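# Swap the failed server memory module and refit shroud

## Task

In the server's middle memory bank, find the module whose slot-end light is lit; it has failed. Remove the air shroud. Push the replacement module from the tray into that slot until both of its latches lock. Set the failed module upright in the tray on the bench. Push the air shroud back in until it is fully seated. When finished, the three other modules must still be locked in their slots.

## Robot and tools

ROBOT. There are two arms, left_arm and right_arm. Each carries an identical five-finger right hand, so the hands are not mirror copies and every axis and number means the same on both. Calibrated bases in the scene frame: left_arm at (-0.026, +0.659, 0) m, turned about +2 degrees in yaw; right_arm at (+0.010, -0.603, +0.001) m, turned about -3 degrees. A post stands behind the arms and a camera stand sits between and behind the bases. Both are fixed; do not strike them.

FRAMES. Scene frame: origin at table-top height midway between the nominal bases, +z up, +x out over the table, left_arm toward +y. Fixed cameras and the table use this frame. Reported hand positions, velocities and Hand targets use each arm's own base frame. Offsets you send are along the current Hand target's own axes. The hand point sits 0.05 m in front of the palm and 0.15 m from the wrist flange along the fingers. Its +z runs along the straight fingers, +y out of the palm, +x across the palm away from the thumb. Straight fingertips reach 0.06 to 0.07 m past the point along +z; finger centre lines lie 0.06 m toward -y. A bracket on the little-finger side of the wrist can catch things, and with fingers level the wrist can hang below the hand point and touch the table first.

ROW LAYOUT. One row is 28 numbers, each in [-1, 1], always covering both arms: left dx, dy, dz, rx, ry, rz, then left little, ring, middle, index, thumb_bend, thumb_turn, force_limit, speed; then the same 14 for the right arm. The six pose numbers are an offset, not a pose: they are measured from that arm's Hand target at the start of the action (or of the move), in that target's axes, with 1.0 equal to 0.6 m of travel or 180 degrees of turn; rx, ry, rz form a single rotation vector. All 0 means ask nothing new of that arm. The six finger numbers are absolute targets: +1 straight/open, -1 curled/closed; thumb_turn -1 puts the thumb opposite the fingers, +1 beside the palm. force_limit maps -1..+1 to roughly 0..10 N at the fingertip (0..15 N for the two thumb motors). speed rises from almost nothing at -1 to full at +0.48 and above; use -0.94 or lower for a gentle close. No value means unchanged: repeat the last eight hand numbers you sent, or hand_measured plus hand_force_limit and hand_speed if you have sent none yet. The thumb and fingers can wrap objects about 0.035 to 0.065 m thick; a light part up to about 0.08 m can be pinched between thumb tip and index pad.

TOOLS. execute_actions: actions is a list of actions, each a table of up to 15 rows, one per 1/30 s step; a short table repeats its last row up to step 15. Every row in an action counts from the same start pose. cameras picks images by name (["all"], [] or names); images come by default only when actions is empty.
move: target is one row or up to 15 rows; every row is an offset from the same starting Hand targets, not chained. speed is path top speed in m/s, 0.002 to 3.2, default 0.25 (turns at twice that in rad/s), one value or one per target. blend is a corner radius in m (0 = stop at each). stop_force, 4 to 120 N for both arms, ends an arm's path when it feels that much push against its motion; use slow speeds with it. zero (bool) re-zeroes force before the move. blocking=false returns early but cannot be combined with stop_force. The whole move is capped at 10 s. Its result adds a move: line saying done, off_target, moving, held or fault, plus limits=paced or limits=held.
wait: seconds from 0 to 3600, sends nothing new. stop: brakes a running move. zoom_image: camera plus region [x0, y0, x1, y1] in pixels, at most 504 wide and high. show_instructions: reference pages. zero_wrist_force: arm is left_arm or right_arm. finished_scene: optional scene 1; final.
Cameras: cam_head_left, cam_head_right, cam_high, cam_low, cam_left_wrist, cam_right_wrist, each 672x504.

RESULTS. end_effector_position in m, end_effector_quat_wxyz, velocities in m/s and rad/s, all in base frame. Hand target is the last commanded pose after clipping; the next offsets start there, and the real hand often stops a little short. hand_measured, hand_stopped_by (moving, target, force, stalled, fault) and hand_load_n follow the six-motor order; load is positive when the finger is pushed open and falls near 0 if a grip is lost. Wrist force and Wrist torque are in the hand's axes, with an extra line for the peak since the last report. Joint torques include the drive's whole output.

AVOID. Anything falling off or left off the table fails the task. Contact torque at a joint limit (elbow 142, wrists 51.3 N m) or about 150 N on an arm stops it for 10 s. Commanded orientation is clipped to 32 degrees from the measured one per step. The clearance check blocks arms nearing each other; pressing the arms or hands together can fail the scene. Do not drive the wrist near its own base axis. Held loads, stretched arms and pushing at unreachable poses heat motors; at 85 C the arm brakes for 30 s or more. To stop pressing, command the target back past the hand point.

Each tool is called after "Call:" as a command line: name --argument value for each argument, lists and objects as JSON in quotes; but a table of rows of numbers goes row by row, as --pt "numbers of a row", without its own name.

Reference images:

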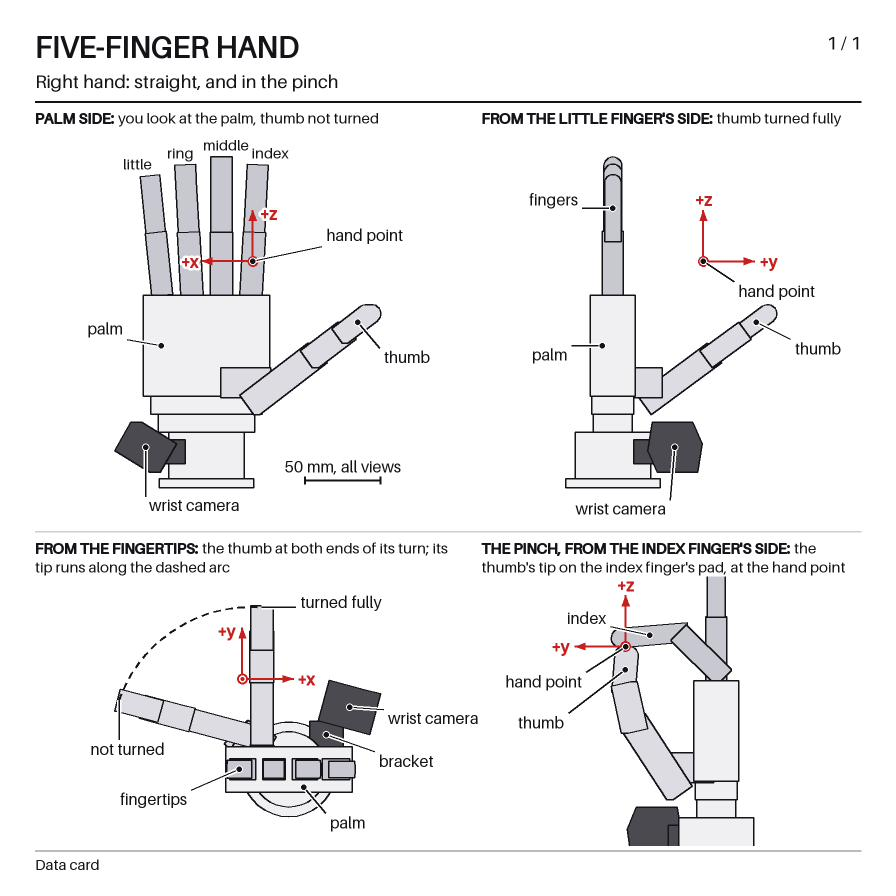

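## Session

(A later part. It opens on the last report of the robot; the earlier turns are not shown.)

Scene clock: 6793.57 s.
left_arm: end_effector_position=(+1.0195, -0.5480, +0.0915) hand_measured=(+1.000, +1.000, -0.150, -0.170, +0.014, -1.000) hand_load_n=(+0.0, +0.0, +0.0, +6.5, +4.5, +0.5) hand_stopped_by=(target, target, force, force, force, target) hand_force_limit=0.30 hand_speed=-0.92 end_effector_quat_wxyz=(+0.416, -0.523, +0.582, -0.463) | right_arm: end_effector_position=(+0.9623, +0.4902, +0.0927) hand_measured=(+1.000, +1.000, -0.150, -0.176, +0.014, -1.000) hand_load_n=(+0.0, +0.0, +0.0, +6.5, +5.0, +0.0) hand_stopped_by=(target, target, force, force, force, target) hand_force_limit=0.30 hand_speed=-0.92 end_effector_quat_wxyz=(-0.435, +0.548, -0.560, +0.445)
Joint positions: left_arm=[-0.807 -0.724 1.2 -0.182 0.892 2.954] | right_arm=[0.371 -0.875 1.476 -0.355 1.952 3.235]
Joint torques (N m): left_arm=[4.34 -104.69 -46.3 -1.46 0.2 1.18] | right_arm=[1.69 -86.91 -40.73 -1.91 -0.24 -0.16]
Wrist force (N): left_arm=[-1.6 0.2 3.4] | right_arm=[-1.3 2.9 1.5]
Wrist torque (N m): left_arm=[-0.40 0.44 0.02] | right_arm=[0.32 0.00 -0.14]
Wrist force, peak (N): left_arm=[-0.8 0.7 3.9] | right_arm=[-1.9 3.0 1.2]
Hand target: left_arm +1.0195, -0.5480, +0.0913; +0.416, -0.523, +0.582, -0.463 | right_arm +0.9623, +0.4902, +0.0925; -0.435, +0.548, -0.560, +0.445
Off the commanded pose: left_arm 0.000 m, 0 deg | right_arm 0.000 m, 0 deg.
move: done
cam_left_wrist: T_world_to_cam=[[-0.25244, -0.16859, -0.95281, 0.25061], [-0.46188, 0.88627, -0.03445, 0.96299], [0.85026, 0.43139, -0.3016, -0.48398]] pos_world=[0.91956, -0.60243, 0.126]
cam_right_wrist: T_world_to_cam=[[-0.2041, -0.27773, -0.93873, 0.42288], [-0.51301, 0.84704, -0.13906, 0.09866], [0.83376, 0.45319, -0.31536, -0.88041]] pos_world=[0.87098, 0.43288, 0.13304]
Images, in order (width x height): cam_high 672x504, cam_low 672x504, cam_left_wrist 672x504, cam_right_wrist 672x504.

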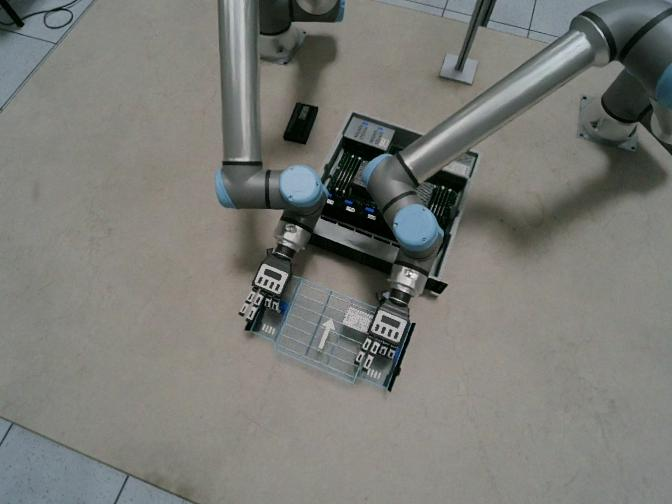

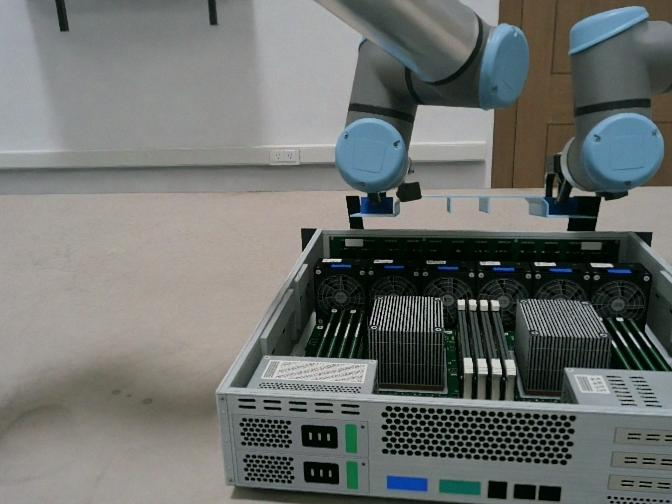

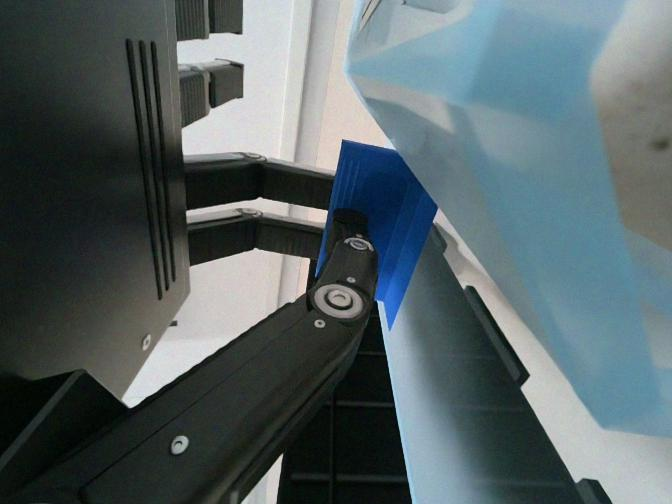

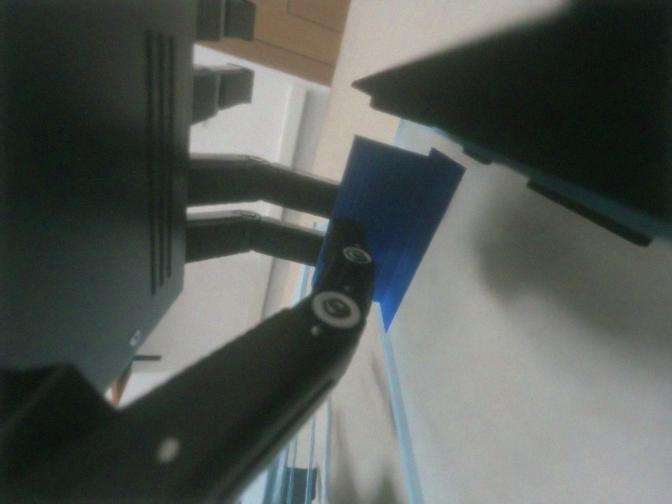

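Call:
move --pt "0 -0.0975 -0.0225 0 0 0 1 1 -0.3 -0.3 -0.3 -1 0.3 -0.92 0 -0.0975 -0.0225 0 0 0 1 1 -0.3 -0.3 -0.3 -1 0.3 -0.92" --pt "0 -0.0975 -0.0225 0.0778 0 0 1 1 -0.3 -0.3 -0.3 -1 0.3 -0.92 0 -0.0975 -0.0225 0.0778 0 0 1 1 -0.3 -0.3 -0.3 -1 0.3 -0.92" --speed 0.05 --cameras '["cam_left_wrist", "cam_right_wrist", "cam_high", "cam_low"]'

Call:
zoom_image --camera "cam_low" --region '[320, 100, 660, 270]'

Scene clock: 6827.60 s.
left_arm: end_effector_position=(+1.0194, -0.5480, +0.1513) hand_measured=(+1.000, +1.000, -0.150, -0.170, +0.014, -1.000) hand_load_n=(+0.0, +0.0, +0.0, +6.0, +5.0, +0.0) hand_stopped_by=(target, target, force, force, force, target) hand_force_limit=0.30 hand_speed=-0.92 end_effector_quat_wxyz=(+0.477, -0.468, +0.522, -0.530) | right_arm: end_effector_position=(+0.9623, +0.4902, +0.1524) hand_measured=(+1.000, +1.000, -0.150, -0.176, +0.014, -1.000) hand_load_n=(+0.0, +0.0, +0.0, +6.5, +5.0, +0.5) hand_stopped_by=(target, target, force, force, force, target) hand_force_limit=0.30 hand_speed=-0.92 end_effector_quat_wxyz=(+0.499, -0.491, +0.501, -0.510)
Joint positions: left_arm=[-0.822 -0.81 1.357 -0.57 0.856 3.157] | right_arm=[0.381 -0.941 1.595 -0.672 1.973 3.135]
Joint torques (N m): left_arm=[-11.14 -108.91 -51.5 0.03 -0.32 -4.14] | right_arm=[10.36 -73.78 -44.09 -0.94 1.87 1.95]
Wrist force (N): left_arm=[0.1 0.2 3.2] | right_arm=[-3.3 3.0 1.2]
Wrist torque (N m): left_arm=[-0.43 0.48 -0.14] | right_arm=[0.31 -0.04 -0.15]
Wrist force, peak (N): left_arm=[-3.9 -0.1 3.0] | right_arm=[-2.8 4.7 0.9]
Hand target: left_arm +1.0195, -0.5481, +0.1513; +0.477, -0.468, +0.521, -0.530 | right_arm +0.9624, +0.4902, +0.1525; +0.499, -0.490, +0.501, -0.509
Off the commanded pose: left_arm 0.000 m, 0 deg | right_arm 0.000 m, 0 deg.
move: done
cam_left_wrist: T_world_to_cam=[[-0.01638, -0.19359, -0.98094, 0.05749], [-0.43725, 0.88368, -0.1671, 0.95855], [0.89919, 0.42618, -0.09912, -0.54926]] pos_world=[0.91395, -0.60184, 0.16212]
cam_right_wrist: T_world_to_cam=[[0.02868, -0.28298, -0.9587, 0.26057], [-0.46351, 0.84598, -0.26358, 0.07887], [0.88563, 0.45193, -0.1069, -0.94261]] pos_world=[0.86388, 0.433, 0.16983]
Images, in order (width x height): cam_high 672x504, cam_low 672x504, cam_left_wrist 672x504, cam_right_wrist 672x504.

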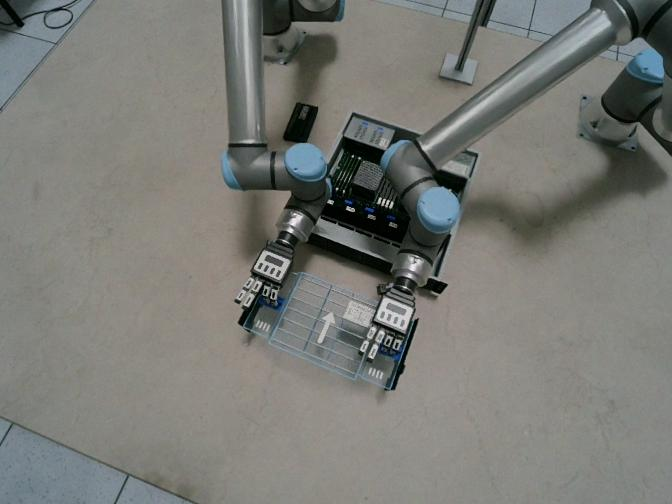

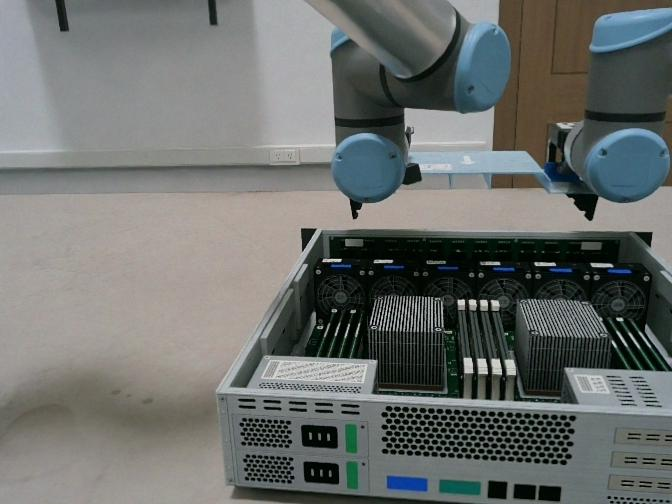

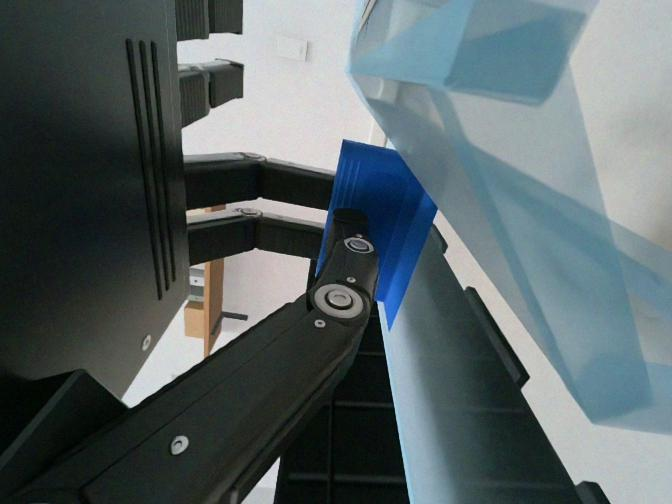

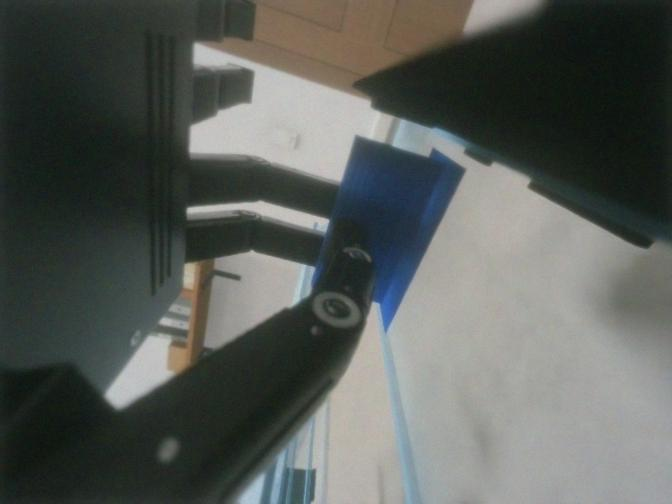

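Scaled by 1.482 from the camera's image (finer frame: 960x720).

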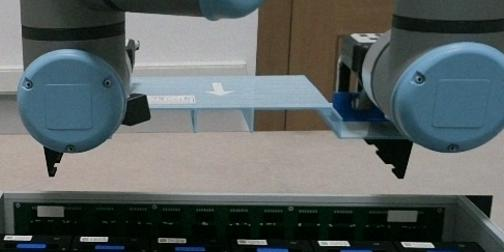

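Call:
move --target '[0,0.1167,-0.002,0,0,0,1,1,-0.3,-0.3,-0.3,-1,0.3,-0.92,0,0.1167,-0.002,0,0,0,1,1,-0.3,-0.3,-0.3,-1,0.3,-0.92]' --speed 0.04

Call:
move --target '[0,0.018,0,0,0,0,1,1,-0.3,-0.3,-0.3,-1,0.3,-0.92,0,0.018,0,0,0,0,1,1,-0.3,-0.3,-0.3,-1,0.3,-0.92]' --speed 0.01 --stop_force 4 --cameras '["cam_low", "cam_high"]'

Call:
zoom_image --camera "cam_low" --region '[320, 100, 660, 270]'

Scene clock: 6876.13 s.
left_arm: end_effector_position=(+1.0196, -0.5482, +0.0933) hand_measured=(+1.000, +1.000, -0.150, -0.170, +0.014, -1.000) hand_load_n=(+0.0, -0.5, +0.0, +6.0, +4.0, +0.0) hand_stopped_by=(target, target, force, force, force, target) hand_force_limit=0.30 hand_speed=-0.92 end_effector_quat_wxyz=(+0.477, -0.469, +0.522, -0.530) | right_arm: end_effector_position=(+0.9623, +0.4901, +0.0930) hand_measured=(+1.000, +1.000, -0.150, -0.176, +0.014, -1.000) hand_load_n=(+0.0, +0.0, +0.0, +6.5, +4.0, +0.5) hand_stopped_by=(target, target, force, force, force, target) hand_force_limit=0.30 hand_speed=-0.92 end_effector_quat_wxyz=(+0.499, -0.491, +0.501, -0.509)
Joint positions: left_arm=[-0.822 -0.756 1.376 -0.643 0.856 3.157] | right_arm=[0.381 -0.879 1.615 -0.753 1.973 3.135]
Joint torques (N m): left_arm=[4.82 -100.93 -38.53 -2.85 -0.13 0.59] | right_arm=[-3.21 -88.32 -33.04 -2.61 0.22 -0.23]
Wrist force (N): left_arm=[0.5 0.5 3.3] | right_arm=[-3.9 3.3 0.8]
Wrist torque (N m): left_arm=[-0.36 0.47 -0.09] | right_arm=[0.36 0.00 -0.17]
Wrist force, peak (N): left_arm=[-2.9 0.0 3.2] | right_arm=[-4.6 3.5 0.8]
Hand target: left_arm +1.0196, -0.5482, +0.0933; +0.477, -0.469, +0.522, -0.530 (not the last commanded pose) | right_arm +0.9623, +0.4901, +0.0930; +0.499, -0.491, +0.501, -0.509 (not the last commanded pose)
Off the commanded pose: left_arm 0.012 m, 0 deg | right_arm 0.011 m, 0 deg.
FORCE FAULT: contact force on the left arm reached its limit, and that arm stopped for 10 seconds. FORCE FAULT: contact force on the right arm reached its limit, and that arm stopped for 10 seconds. On each arm, the contact can be on any part of the arm, not only on its tool. The stops overlap, and together they count as 20 of the actions that you can send in this scene. Those arms' remaining commands of this call were not run. Those arms' targets are now where they stood when their stops ended, not their last commands. Those arms accept commands again.
move: fault (left_arm, right_arm)

not run: an earlier result of this reply reported a fault or no control. Calls in your next reply go to the robot.

Scaled by 1.482 from the camera's image (finer frame: 960x720).
This view is cut from an older image: the scene may have changed since it was taken.

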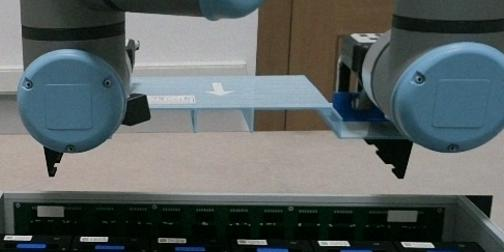

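Call:
wait --seconds 0.5 --cameras '["all"]'

Call:
zoom_image --camera "cam_low" --region '[320, 100, 660, 270]'

Call:
zoom_image --camera "cam_high" --region '[200, 100, 480, 400]'

Scene clock: 6883.90 s.
left_arm: end_effector_position=(+1.0196, -0.5482, +0.0933) hand_measured=(+1.000, +1.000, -0.150, -0.170, +0.014, -1.000) hand_load_n=(+0.0, +0.0, +0.0, +6.0, +4.0, +0.0) hand_stopped_by=(target, target, force, force, force, target) hand_force_limit=0.30 hand_speed=-0.92 end_effector_quat_wxyz=(+0.477, -0.469, +0.522, -0.530) | right_arm: end_effector_position=(+0.9623, +0.4901, +0.0930) hand_measured=(+1.000, +1.000, -0.150, -0.176, +0.014, -1.000) hand_load_n=(-0.5, +0.0, +0.0, +6.5, +4.0, +0.5) hand_stopped_by=(target, target, force, force, force, target) hand_force_limit=0.30 hand_speed=-0.92 end_effector_quat_wxyz=(+0.499, -0.491, +0.501, -0.509)
Joint positions: left_arm=[-0.822 -0.756 1.376 -0.643 0.856 3.157] | right_arm=[0.381 -0.879 1.615 -0.753 1.973 3.135]
Joint torques (N m): left_arm=[0.69 -103.81 -38.44 -1.6 0.5 0.21] | right_arm=[-1.94 -87.61 -34.13 -2.2 -0.19 0.27]
Wrist force (N): left_arm=[0.4 0.1 3.2] | right_arm=[-3.6 3.4 0.9]
Wrist torque (N m): left_arm=[-0.43 0.49 -0.11] | right_arm=[0.39 -0.03 -0.13]
Wrist force, peak (N): left_arm=[0.5 0.4 3.5] | right_arm=[-4.5 3.6 0.6]
Hand target: left_arm +1.0196, -0.5482, +0.0933; +0.477, -0.469, +0.522, -0.530 (not the last commanded pose) | right_arm +0.9623, +0.4901, +0.0930; +0.499, -0.491, +0.501, -0.509 (not the last commanded pose)
Off the commanded pose: left_arm 0.012 m, 0 deg | right_arm 0.011 m, 0 deg.
wait: 0.50 s; at rest from the start
cam_left_wrist: T_world_to_cam=[[-0.0164, -0.19381, -0.9809, 0.00046], [-0.43719, 0.88367, -0.1673, 0.94895], [0.89922, 0.42609, -0.09922, -0.55512]] pos_world=[0.91405, -0.60194, 0.10412]
cam_right_wrist: T_world_to_cam=[[0.02817, -0.28303, -0.9587, 0.20409], [-0.46367, 0.84596, -0.26337, 0.06335], [0.88556, 0.45194, -0.10741, -0.94885]] pos_world=[0.86389, 0.433, 0.11043]

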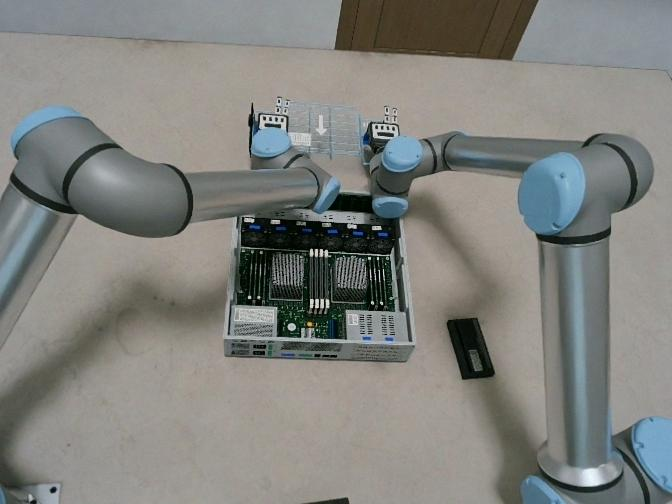

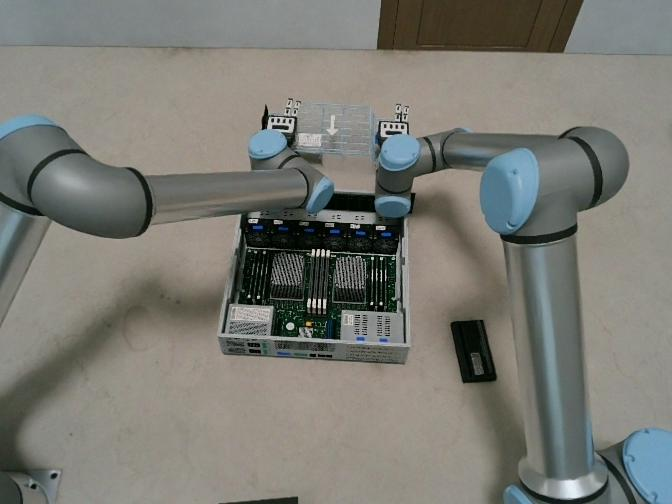

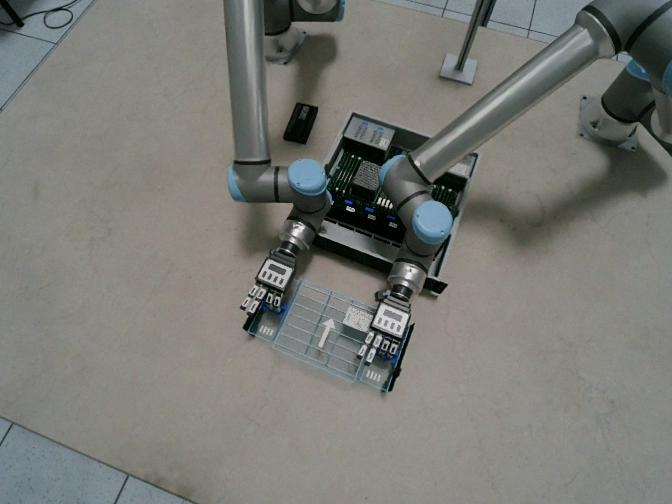

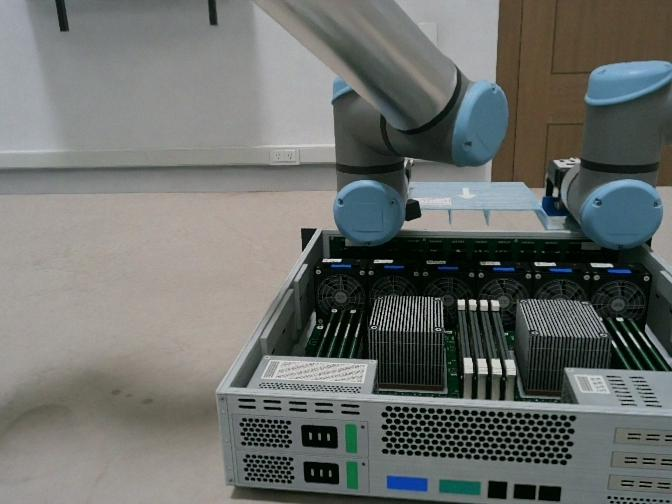

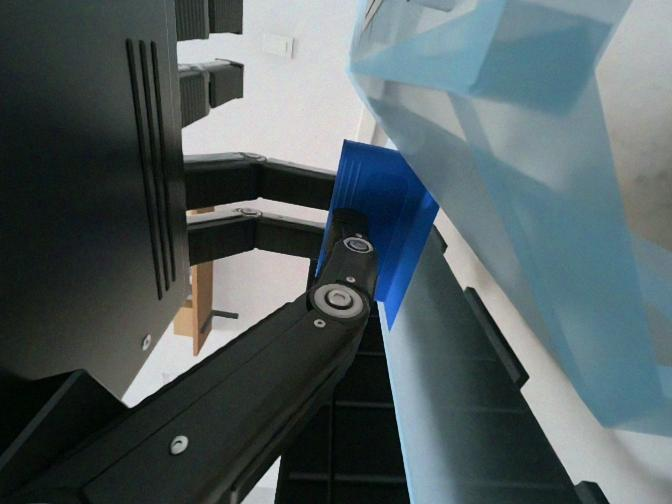

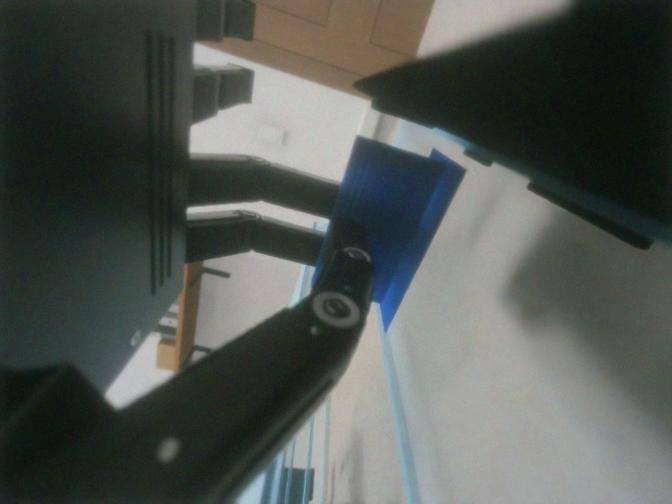

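Scaled by 1.482 from the camera's image (finer frame: 960x720).

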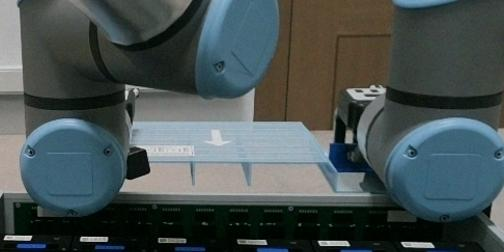

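Scaled by 1.680 from the camera's image (finer frame: 960x720).

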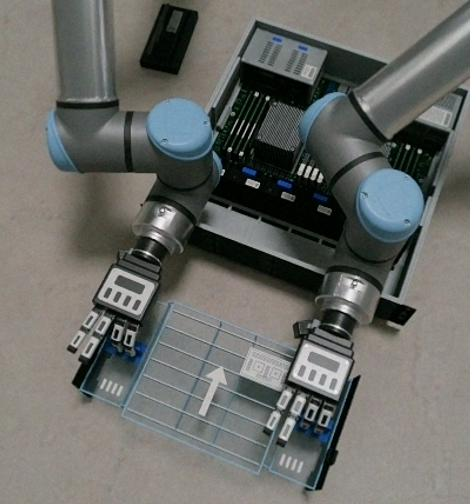

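Call:
move --pt "0 -0.0667 0.0012 0 0 0 1 1 -0.3 -0.3 -0.3 -1 0.3 -0.92 0 -0.0667 0.0012 0 0 0 1 1 -0.3 -0.3 -0.3 -1 0.3 -0.92" --pt "0 -0.0638 0.1679 0 0 0 1 1 -0.3 -0.3 -0.3 -1 0.3 -0.92 0 -0.0638 0.1679 0 0 0 1 1 -0.3 -0.3 -0.3 -1 0.3 -0.92" --speed 0.04 --cameras '["cam_low", "cam_high"]'

Call:
zoom_image --camera "cam_low" --region '[320, 100, 660, 270]'

Scene clock: 6918.13 s.
left_arm: end_effector_position=(+1.1192, -0.5587, +0.1333) hand_measured=(+1.000, +1.000, -0.150, -0.170, +0.014, -1.000) hand_load_n=(+0.0, +0.0, +0.0, +6.0, +4.0, +0.5) hand_stopped_by=(target, target, force, force, force, target) hand_force_limit=0.30 hand_speed=-0.92 end_effector_quat_wxyz=(+0.477, -0.469, +0.522, -0.530) | right_arm: end_effector_position=(+1.0624, +0.4879, +0.1327) hand_measured=(+1.000, +1.000, -0.150, -0.176, +0.014, -1.000) hand_load_n=(+0.0, +0.0, +0.0, +6.5, +4.0, +0.5) hand_stopped_by=(target, target, force, force, force, target) hand_force_limit=0.30 hand_speed=-0.92 end_effector_quat_wxyz=(+0.498, -0.491, +0.501, -0.509)
Joint positions: left_arm=[-0.756 -0.658 1.105 -0.468 0.922 3.155] | right_arm=[0.337 -0.808 1.392 -0.601 1.929 3.136]
Joint torques (N m): left_arm=[-12.44 -128.48 -32.81 -5.28 -0.91 -3.77] | right_arm=[7.05 -117.44 -31.23 -4.7 0.07 3.63]
Wrist force (N): left_arm=[-0.1 0.5 3.3] | right_arm=[-2.6 3.7 1.1]
Wrist torque (N m): left_arm=[-0.37 0.46 0.02] | right_arm=[0.44 -0.08 -0.22]
Wrist force, peak (N): left_arm=[-3.0 0.5 3.9] | right_arm=[-5.4 3.6 0.6]
Hand target: left_arm +1.1191, -0.5588, +0.1333; +0.477, -0.469, +0.522, -0.530 | right_arm +1.0623, +0.4880, +0.1329; +0.499, -0.491, +0.501, -0.509
Off the commanded pose: left_arm 0.000 m, 0 deg | right_arm 0.000 m, 0 deg.
move: done
Images, in order (width x height): cam_high 672x504, cam_low 672x504.

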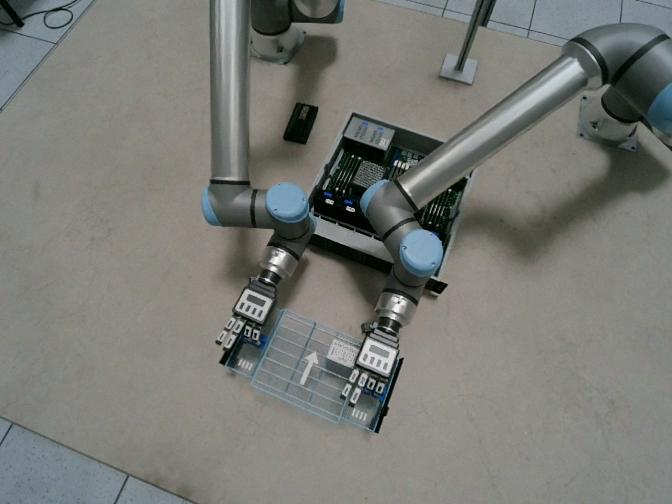

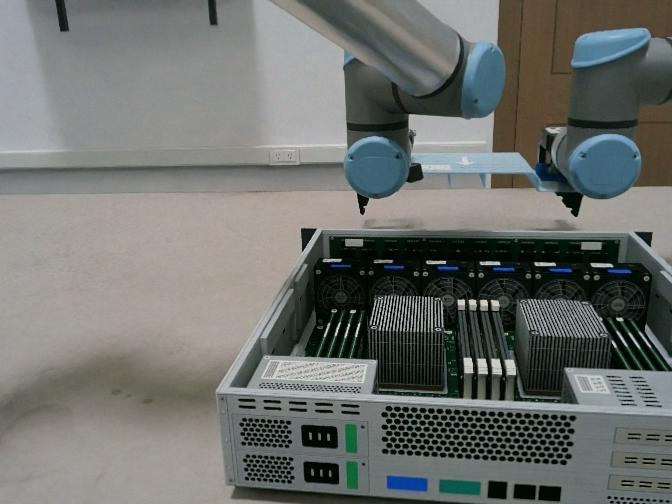

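Scaled by 1.482 from the camera's image (finer frame: 960x720).

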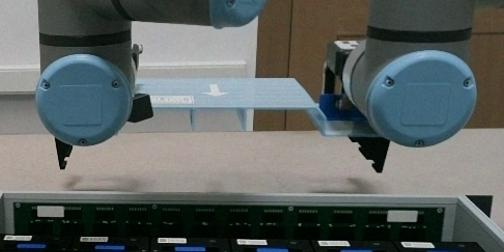

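Call:
move --target '[0,0.0012,0.0667,0,0,0,1,1,-0.3,-0.3,-0.3,-1,0.3,-0.92,0,0.0012,0.0667,0,0,0,1,1,-0.3,-0.3,-0.3,-1,0.3,-0.92]' --speed 0.04

Call:
move --target '[0,0.0733,-0.0013,0,0,0,1,1,-0.3,-0.3,-0.3,-1,0.3,-0.92,0,0.0733,-0.0013,0,0,0,1,1,-0.3,-0.3,-0.3,-1,0.3,-0.92]' --speed 0.02 --stop_force 6

Call:
move --target '[0,0.045,-0.0008,0,0,0,1,1,-0.3,-0.3,-0.3,-1,0.3,-0.92,0,0.045,-0.0008,0,0,0,1,1,-0.3,-0.3,-0.3,-1,0.3,-0.92]' --speed 0.008 --stop_force 4 --cameras '["cam_low", "cam_high"]'

Call:
zoom_image --camera "cam_low" --region '[320, 100, 660, 270]'

Scene clock: 6937.87 s.
left_arm: end_effector_position=(+1.1590, -0.5629, +0.1332) hand_measured=(+1.000, +1.000, -0.150, -0.170, +0.014, -1.000) hand_load_n=(+0.0, +0.0, +0.0, +6.0, +4.0, +0.5) hand_stopped_by=(target, target, force, force, force, target) hand_force_limit=0.30 hand_speed=-0.92 end_effector_quat_wxyz=(+0.477, -0.469, +0.522, -0.530) end_effector_velocity=(-0.001, +0.001, +0.000) end_effector_angular_velocity=(+0.000, +0.000, +0.001) | right_arm: end_effector_position=(+1.1025, +0.4871, +0.1327) hand_measured=(+1.000, +1.000, -0.150, -0.176, +0.014, -1.000) hand_load_n=(+0.0, +0.0, +0.0, +6.5, +4.0, +0.0) hand_stopped_by=(target, target, force, force, force, target) hand_force_limit=0.30 hand_speed=-0.92 end_effector_quat_wxyz=(+0.498, -0.491, +0.501, -0.509)
Joint positions: left_arm=[-0.732 -0.596 0.983 -0.408 0.945 3.154] | right_arm=[0.322 -0.758 1.298 -0.556 1.914 3.136]
Joint velocities: left_arm=[0 -0.002 0.005 -0.003 -0.001 0] | right_arm=[within noise]
Joint torques (N m): left_arm=[-7.26 -129.43 -37.91 -5.11 -0.91 -3.78] | right_arm=[3.03 -119.75 -35.45 -4.82 -0.45 3.75]
Wrist force (N): left_arm=[0.9 0.3 3.3] | right_arm=[-4.2 3.0 1.0]
Wrist torque (N m): left_arm=[-0.41 0.48 0.02] | right_arm=[0.35 -0.02 -0.28]
Wrist force, peak (N): left_arm=[-5.0 0.5 2.5] | right_arm=[-3.6 3.9 1.0]
Hand target: left_arm +1.1589, -0.5631, +0.1333; +0.477, -0.469, +0.522, -0.530 | right_arm +1.1024, +0.4871, +0.1328; +0.499, -0.491, +0.501, -0.509
Off the commanded pose: left_arm 0.000 m, 0 deg | right_arm 0.000 m, 0 deg.
move: done

Scene clock: 6941.53 s.
left_arm: end_effector_position=(+1.1589, -0.5630, +0.0893) hand_measured=(+1.000, +1.000, -0.150, -0.170, +0.014, -1.000) hand_load_n=(+0.0, +0.0, +0.0, +6.0, +4.0, +0.5) hand_stopped_by=(target, target, force, force, force, target) hand_force_limit=0.30 hand_speed=-0.92 end_effector_quat_wxyz=(+0.477, -0.469, +0.522, -0.530) | right_arm: end_effector_position=(+1.1023, +0.4871, +0.0889) hand_measured=(+1.000, +1.000, -0.150, -0.176, +0.014, -1.000) hand_load_n=(+0.0, +0.0, +0.0, +6.5, +4.0, +0.0) hand_stopped_by=(target, target, force, force, force, target) hand_force_limit=0.30 hand_speed=-0.92 end_effector_quat_wxyz=(+0.499, -0.491, +0.501, -0.509)
Joint positions: left_arm=[-0.732 -0.561 0.999 -0.459 0.945 3.154] | right_arm=[0.322 -0.719 1.312 -0.61 1.915 3.136]
Joint torques (N m): left_arm=[-15.11 -131.09 -52.15 0.56 -1.26 0.41] | right_arm=[11.78 -119.78 -45.62 -0.64 1.71 -0.03]
Wrist force (N): left_arm=[1.5 0.4 3.3] | right_arm=[-4.4 3.1 0.9]
Wrist torque (N m): left_arm=[-0.40 0.48 0.03] | right_arm=[0.36 -0.05 -0.27]
Wrist force, peak (N): left_arm=[1.5 0.3 3.8] | right_arm=[-5.1 3.3 1.5]
Hand target: left_arm +1.1589, -0.5630, +0.0893; +0.477, -0.469, +0.522, -0.530 | right_arm +1.1023, +0.4871, +0.0889; +0.499, -0.491, +0.501, -0.509
Off the commanded pose: left_arm 0.000 m, 0 deg | right_arm 0.000 m, 0 deg.
move: done

Scene clock: 6945.20 s.
left_arm: end_effector_position=(+1.1589, -0.5630, +0.0708) hand_measured=(+1.000, +1.000, -0.150, -0.170, +0.012, -1.000) hand_load_n=(+0.0, +0.0, +0.0, +6.5, +2.5, +0.5) hand_stopped_by=(target, target, force, force, force, target) hand_force_limit=0.30 hand_speed=-0.92 end_effector_quat_wxyz=(+0.477, -0.469, +0.521, -0.530) | right_arm: end_effector_position=(+1.1023, +0.4872, +0.0721) hand_measured=(+1.000, +1.000, -0.150, -0.176, +0.012, -1.000) hand_load_n=(+0.0, +0.0, +0.0, +6.5, +3.0, +0.0) hand_stopped_by=(target, target, force, force, force, target) hand_force_limit=0.30 hand_speed=-0.92 end_effector_quat_wxyz=(+0.499, -0.491, +0.501, -0.509)
Joint positions: left_arm=[-0.732 -0.546 1.004 -0.479 0.945 3.154] | right_arm=[0.322 -0.703 1.316 -0.63 1.915 3.136]
Joint torques (N m): left_arm=[-13.6 -132.21 -45.46 -0.31 -0.73 1.55] | right_arm=[9.55 -122.4 -45.46 -2.11 1.16 -0.39]
Wrist force (N): left_arm=[-0.5 0.0 3.4] | right_arm=[-2.4 3.3 0.9]
Wrist torque (N m): left_arm=[-0.43 0.46 0.00] | right_arm=[0.36 -0.03 -0.28]
Wrist force, peak (N): left_arm=[-0.9 -4.3 2.4] | right_arm=[-5.0 3.7 1.2]
Hand target: left_arm +1.1589, -0.5630, +0.0708; +0.477, -0.469, +0.521, -0.530 (not the last commanded pose) | right_arm +1.1023, +0.4872, +0.0721; +0.499, -0.491, +0.501, -0.509 (not the last commanded pose)
Off the commanded pose: left_arm 0.009 m, 0 deg | right_arm 0.010 m, 0 deg.
move: contact (left_arm, right_arm)
Images, in order (width x height): cam_high 672x504, cam_low 672x504.

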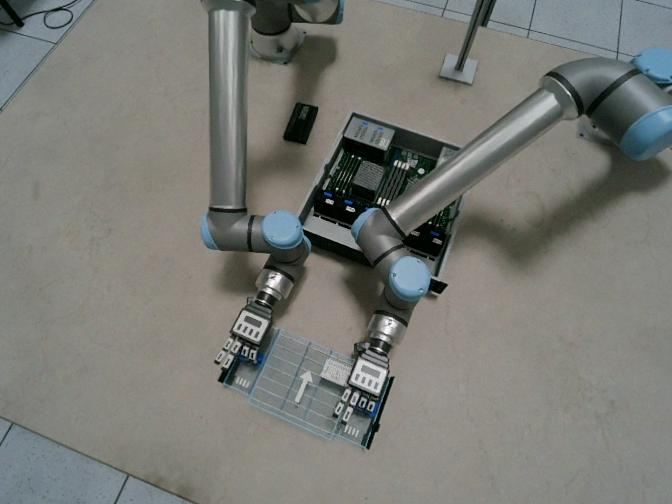

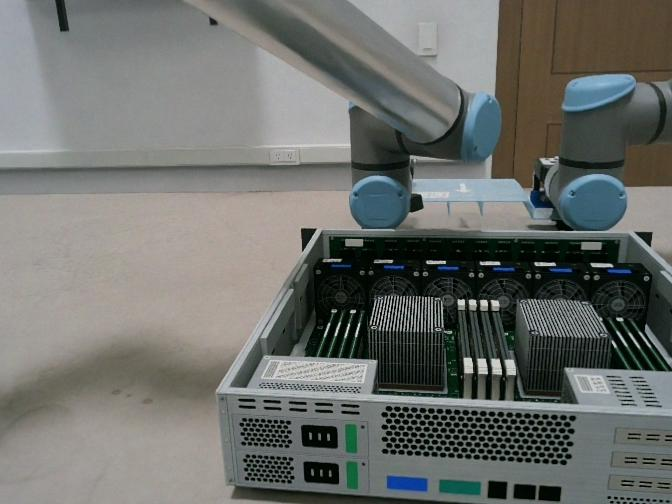

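Scaled by 1.482 from the camera's image (finer frame: 960x720).

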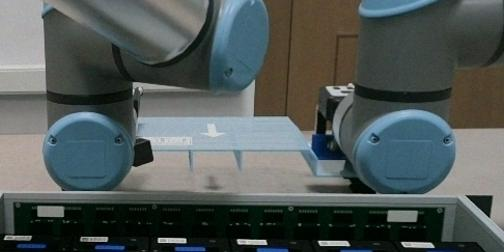

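Call:
move --pt "0 0 0 0 0 0 1 1 0.0 0.0 0.15 -1 0.3 -0.6 0 0 0 0 0 0 1 1 0.0 0.0 0.15 -1 0.3 -0.6" --pt "0 -0.075 0.0013 0 0 0 1 1 0.0 0.0 0.15 -1 0.3 -0.6 0 -0.075 0.0013 0 0 0 1 1 0.0 0.0 0.15 -1 0.3 -0.6" --pt "0 -0.0748 0.0113 -0.0944 0 0 1 1 0.0 0.0 0.32 -1 0.3 -0.6 0 -0.0748 0.0113 -0.0944 0 0 1 1 0.0 0.0 0.32 -1 0.3 -0.6" --speed 0.05 --cameras '["cam_left_wrist", "cam_right_wrist", "cam_high"]'

Scene clock: 6964.53 s.
left_arm: end_effector_position=(+1.1649, -0.5636, +0.1158) hand_measured=(+1.000, +1.000, +0.000, +0.000, +0.320, -1.000) hand_load_n=(+0.0, +0.0, +0.0, +0.0, +0.0, +0.0) hand_stopped_by=(target, target, target, target, target, target) hand_force_limit=0.30 hand_speed=-0.60 end_effector_quat_wxyz=(+0.402, -0.534, +0.594, -0.447) | right_arm: end_effector_position=(+1.1084, +0.4870, +0.1170) hand_measured=(+1.000, +1.000, +0.000, +0.000, +0.320, -1.000) hand_load_n=(+0.0, +0.0, +0.0, +0.0, +0.0, +0.0) hand_stopped_by=(target, target, target, target, target, target) hand_force_limit=0.30 hand_speed=-0.60 end_effector_quat_wxyz=(-0.421, +0.559, -0.571, +0.430)
Joint positions: left_arm=[-0.714 -0.47 0.642 0.165 0.99 2.953] | right_arm=[0.311 -0.695 1.071 -0.08 1.889 3.237]
Joint torques (N m): left_arm=[-0.97 -135.96 -34.57 -2.17 -2.43 4.2] | right_arm=[3.02 -121.38 -34.46 -0.84 1.27 -1.8]
Wrist force (N): left_arm=[-0.8 -1.3 3.6] | right_arm=[-1.7 1.0 -0.2]
Wrist torque (N m): left_arm=[-0.37 0.32 -0.05] | right_arm=[0.34 -0.05 -0.28]
Wrist force, peak (N): left_arm=[-1.3 -2.5 4.0] | right_arm=[-2.7 4.0 1.6]
Hand target: left_arm +1.1649, -0.5637, +0.1158; +0.402, -0.534, +0.594, -0.447 | right_arm +1.1083, +0.4870, +0.1171; -0.421, +0.559, -0.571, +0.430
Off the commanded pose: left_arm 0.000 m, 0 deg | right_arm 0.000 m, 0 deg.
move: done
cam_left_wrist: T_world_to_cam=[[-0.3016, -0.16338, -0.93933, 0.36652], [-0.463, 0.88634, -0.0055, 1.04277], [0.83347, 0.43325, -0.34297, -0.56812]] pos_world=[1.06685, -0.61823, 0.15518]
cam_right_wrist: T_world_to_cam=[[-0.25345, -0.27694, -0.92686, 0.52755], [-0.51957, 0.84718, -0.11106, 0.18366], [0.81597, 0.45342, -0.3586, -0.96834]] pos_world=[1.01927, 0.42957, 0.16212]
Images, in order (width x height): cam_high 672x504, cam_left_wrist 672x504, cam_right_wrist 672x504.

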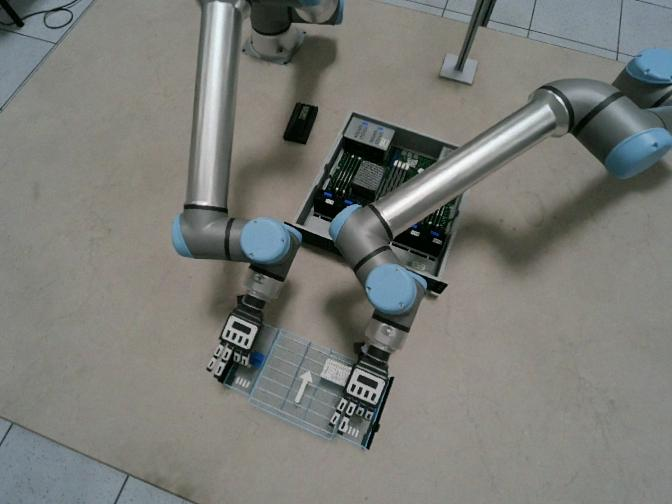

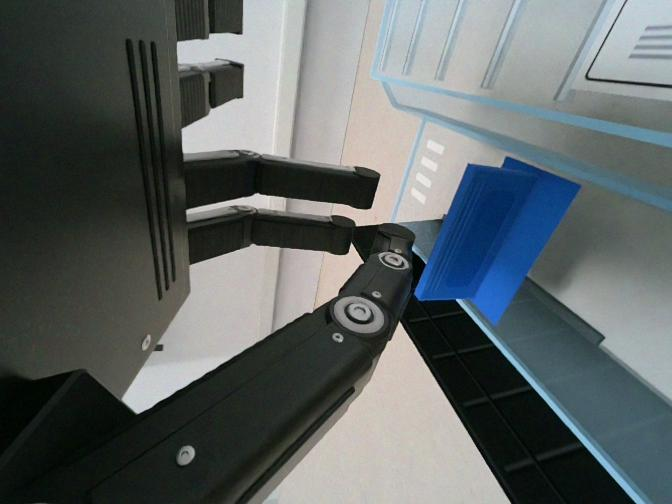

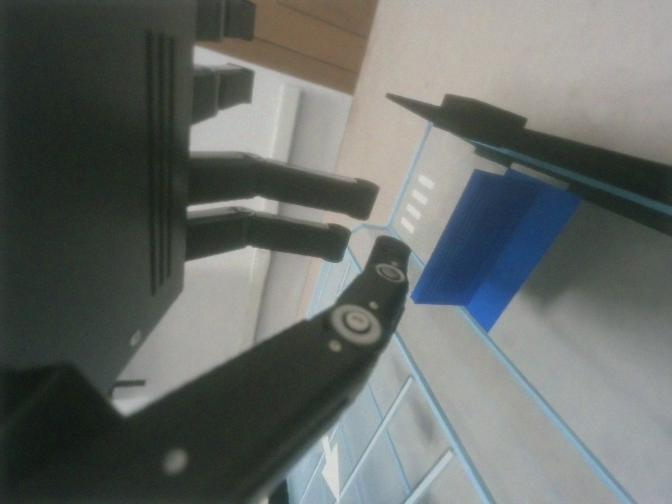

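Call:
move --target '[0.0067,0.0718,0.0206,0,0,0,1,1,0.0,0.0,0.32,-1,0.3,-0.6,0.0067,0.0713,0.0204,0,0,0,1,1,0.0,0.0,0.32,-1,0.3,-0.6]' --speed 0.02 --stop_force 5 --cameras '["cam_left_wrist", "cam_right_wrist"]'

Scene clock: 6974.40 s.
left_arm: end_effector_position=(+1.1644, -0.5677, +0.0710) hand_measured=(+1.000, +1.000, +0.000, +0.000, +0.320, -1.000) hand_load_n=(+0.0, +0.0, -0.5, +0.0, +0.0, +0.0) hand_stopped_by=(target, target, target, target, target, target) hand_force_limit=0.30 hand_speed=-0.60 end_effector_quat_wxyz=(+0.402, -0.534, +0.594, -0.447) | right_arm: end_effector_position=(+1.1082, +0.4830, +0.0726) hand_measured=(+1.000, +1.000, +0.000, +0.000, +0.320, -1.000) hand_load_n=(+0.0, +0.0, +0.0, +0.0, +0.0, +0.0) hand_stopped_by=(target, target, target, target, target, target) hand_force_limit=0.30 hand_speed=-0.60 end_effector_quat_wxyz=(-0.421, +0.559, -0.571, +0.430)
Joint positions: left_arm=[-0.717 -0.441 0.665 0.113 0.987 2.951] | right_arm=[0.307 -0.667 1.101 -0.139 1.886 3.236]
Joint torques (N m): left_arm=[-10.87 -136.04 -53.87 2.35 -0.79 -2.66] | right_arm=[-8.14 -122.84 -48.25 0.8 -0.78 -3.22]
Wrist force (N): left_arm=[-1.0 -1.5 3.7] | right_arm=[-1.8 0.9 -0.1]
Wrist torque (N m): left_arm=[-0.40 0.34 0.00] | right_arm=[0.34 -0.06 -0.17]
Wrist force, peak (N): left_arm=[-0.9 -1.4 4.0] | right_arm=[-2.6 1.1 -0.1]
Hand target: left_arm +1.1644, -0.5677, +0.0710; +0.402, -0.534, +0.594, -0.447 | right_arm +1.1082, +0.4830, +0.0726; -0.421, +0.559, -0.571, +0.430
Off the commanded pose: left_arm 0.000 m, 0 deg | right_arm 0.000 m, 0 deg.
move: done
cam_left_wrist: T_world_to_cam=[[-0.30158, -0.16335, -0.93934, 0.32362], [-0.46296, 0.88636, -0.0055, 1.04589], [0.8335, 0.43322, -0.34294, -0.58135]] pos_world=[1.06635, -0.62233, 0.11038]
cam_right_wrist: T_world_to_cam=[[-0.25343, -0.27696, -0.92686, 0.48514], [-0.51958, 0.84717, -0.11108, 0.18202], [0.81597, 0.45342, -0.3586, -0.98232]] pos_world=[1.01907, 0.42557, 0.11762]

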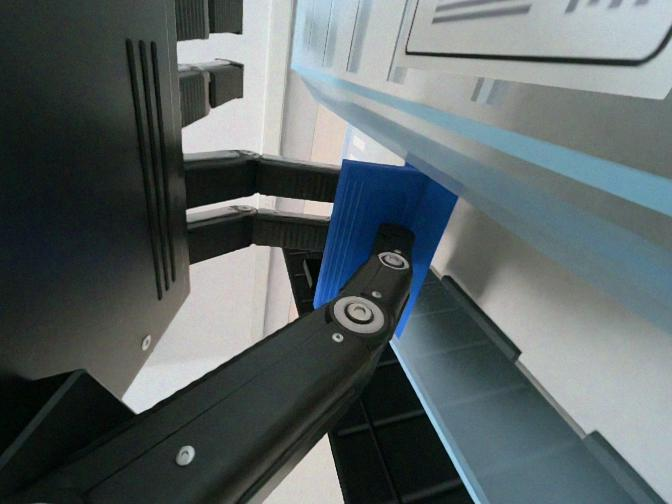

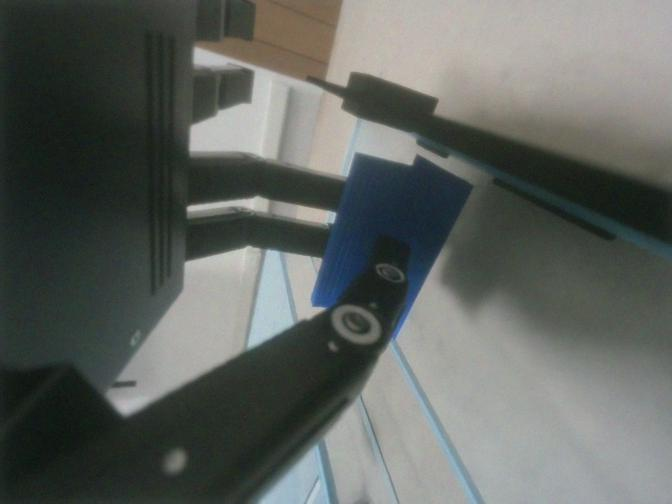

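Call:
move --target '[0,0,0,0,0,0,1,1,-0.3,-0.3,0.32,-1,-0.5,-0.9,0,0,0,0,0,0,1,1,-0.3,-0.3,0.32,-1,-0.5,-0.9]' --speed 0.02

Call:
move --target '[0,0,0,0,0,0,1,1,-0.3,-0.3,-0.2,-1,0.2,-0.92,0,0,0,0,0,0,1,1,-0.3,-0.3,-0.2,-1,0.2,-0.92]' --speed 0.02

Call:
move --target '[0,0,0,0,0,0,1,1,-0.45,-0.45,-0.3,-1,0.35,-0.92,0,0,0,0,0,0,1,1,-0.45,-0.45,-0.3,-1,0.35,-0.92]' --speed 0.02 --cameras '["cam_left_wrist", "cam_right_wrist"]'

Scene clock: 6985.80 s.
left_arm: end_effector_position=(+1.1644, -0.5677, +0.0710) hand_measured=(+1.000, +1.000, -0.240, -0.278, +0.320, -1.000) hand_load_n=(+0.0, +0.0, +1.5, +4.5, +1.0, +0.0) hand_stopped_by=(target, target, force, force, target, target) hand_force_limit=-0.50 hand_speed=-0.90 end_effector_quat_wxyz=(+0.402, -0.534, +0.594, -0.447) | right_arm: end_effector_position=(+1.1082, +0.4830, +0.0726) hand_measured=(+1.000, +1.000, -0.240, -0.278, +0.320, -1.000) hand_load_n=(+0.0, -0.5, +2.0, +3.5, +0.5, +0.0) hand_stopped_by=(target, target, force, force, target, target) hand_force_limit=-0.50 hand_speed=-0.90 end_effector_quat_wxyz=(-0.421, +0.559, -0.571, +0.430)
Joint positions: left_arm=[-0.717 -0.441 0.665 0.113 0.987 2.951] | right_arm=[0.307 -0.667 1.101 -0.139 1.886 3.236]
Joint torques (N m): left_arm=[5.12 -138.38 -54.36 2.19 0.13 1.22] | right_arm=[-0.04 -122.07 -46.34 1.33 -0.34 -1.5]
Wrist force (N): left_arm=[-1.0 -1.4 3.6] | right_arm=[-1.6 1.1 -0.3]
Wrist torque (N m): left_arm=[-0.43 0.34 0.00] | right_arm=[0.35 -0.06 -0.15]
Wrist force, peak (N): left_arm=[-1.0 -1.4 4.2] | right_arm=[-2.4 1.3 -0.1]
Hand target: left_arm +1.1644, -0.5677, +0.0710; +0.402, -0.534, +0.594, -0.447 | right_arm +1.1082, +0.4830, +0.0726; -0.421, +0.559, -0.571, +0.430
Off the commanded pose: left_arm 0.000 m, 0 deg | right_arm 0.000 m, 0 deg.
move: done

Scene clock: 6986.40 s.
left_arm: end_effector_position=(+1.1644, -0.5677, +0.0710) hand_measured=(+1.000, +1.000, -0.240, -0.278, +0.288, -1.000) hand_load_n=(+0.0, +0.0, +2.5, +5.0, +9.5, +0.0) hand_stopped_by=(target, target, force, force, force, target) hand_force_limit=0.20 hand_speed=-0.92 end_effector_quat_wxyz=(+0.402, -0.534, +0.594, -0.447) | right_arm: end_effector_position=(+1.1082, +0.4830, +0.0726) hand_measured=(+1.000, +1.000, -0.240, -0.278, +0.284, -1.000) hand_load_n=(+0.0, +0.0, +2.5, +3.5, +9.0, +0.5) hand_stopped_by=(target, target, force, force, force, target) hand_force_limit=0.20 hand_speed=-0.92 end_effector_quat_wxyz=(-0.421, +0.559, -0.571, +0.430)
Joint positions: left_arm=[-0.717 -0.441 0.665 0.113 0.987 2.951] | right_arm=[0.307 -0.667 1.101 -0.139 1.886 3.236]
Joint torques (N m): left_arm=[3.28 -134.05 -53.4 1.25 0.25 0.94] | right_arm=[-0.03 -123.35 -45.93 -0.08 0.24 -1.39]
Wrist force (N): left_arm=[-0.7 0.2 3.8] | right_arm=[-1.4 2.9 0.6]
Wrist torque (N m): left_arm=[-0.38 0.33 0.02] | right_arm=[0.38 -0.12 -0.12]
Wrist force, peak (N): left_arm=[-1.0 0.3 4.0] | right_arm=[-1.8 3.0 0.1]
Hand target: left_arm +1.1644, -0.5677, +0.0710; +0.402, -0.534, +0.594, -0.447 | right_arm +1.1082, +0.4830, +0.0726; -0.421, +0.559, -0.571, +0.430
Off the commanded pose: left_arm 0.000 m, 0 deg | right_arm 0.000 m, 0 deg.
move: done

Scene clock: 6986.90 s.
left_arm: end_effector_position=(+1.1644, -0.5677, +0.0710) hand_measured=(+1.000, +1.000, -0.254, -0.284, +0.286, -1.000) hand_load_n=(+0.0, +0.0, +7.0, +6.5, +10.5, +0.0) hand_stopped_by=(target, target, force, force, force, target) hand_force_limit=0.35 hand_speed=-0.92 end_effector_quat_wxyz=(+0.402, -0.534, +0.594, -0.447) | right_arm: end_effector_position=(+1.1082, +0.4830, +0.0726) hand_measured=(+1.000, +1.000, -0.254, -0.290, +0.282, -1.000) hand_load_n=(+0.0, -0.5, +7.0, +6.5, +10.0, +0.5) hand_stopped_by=(target, target, force, force, force, target) hand_force_limit=0.35 hand_speed=-0.92 end_effector_quat_wxyz=(-0.421, +0.559, -0.571, +0.430)
Joint positions: left_arm=[-0.717 -0.441 0.665 0.113 0.987 2.951] | right_arm=[0.307 -0.667 1.101 -0.139 1.886 3.236]
Joint torques (N m): left_arm=[2.67 -135.81 -54.04 0.45 0.02 0.9] | right_arm=[0.19 -120.75 -47.25 -0.38 0.2 -1.04]
Wrist force (N): left_arm=[-0.9 -0.2 3.9] | right_arm=[-1.8 2.7 0.2]
Wrist torque (N m): left_arm=[-0.42 0.34 0.00] | right_arm=[0.36 -0.06 -0.15]
Wrist force, peak (N): left_arm=[-0.8 0.1 4.2] | right_arm=[-1.8 2.9 0.8]
Hand target: left_arm +1.1644, -0.5677, +0.0710; +0.402, -0.534, +0.594, -0.447 | right_arm +1.1082, +0.4830, +0.0726; -0.421, +0.559, -0.571, +0.430
Off the commanded pose: left_arm 0.000 m, 0 deg | right_arm 0.000 m, 0 deg.
move: done
cam_left_wrist: T_world_to_cam=[[-0.30158, -0.16335, -0.93934, 0.32364], [-0.46296, 0.88636, -0.0055, 1.0458], [0.8335, 0.43322, -0.34294, -0.58139]] pos_world=[1.06635, -0.62223, 0.11038]
cam_right_wrist: T_world_to_cam=[[-0.25343, -0.27696, -0.92686, 0.48517], [-0.51958, 0.84717, -0.11108, 0.18193], [0.81597, 0.45342, -0.3586, -0.98236]] pos_world=[1.01907, 0.42567, 0.11762]

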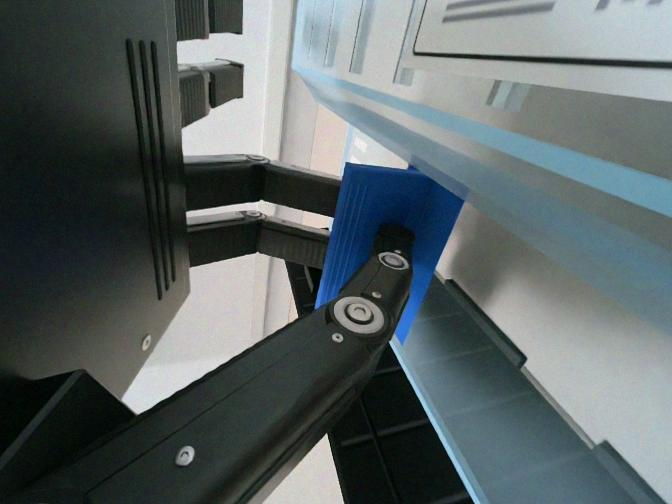

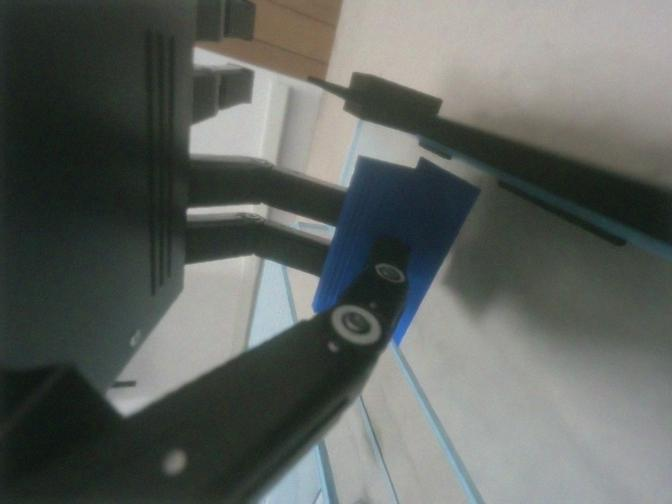

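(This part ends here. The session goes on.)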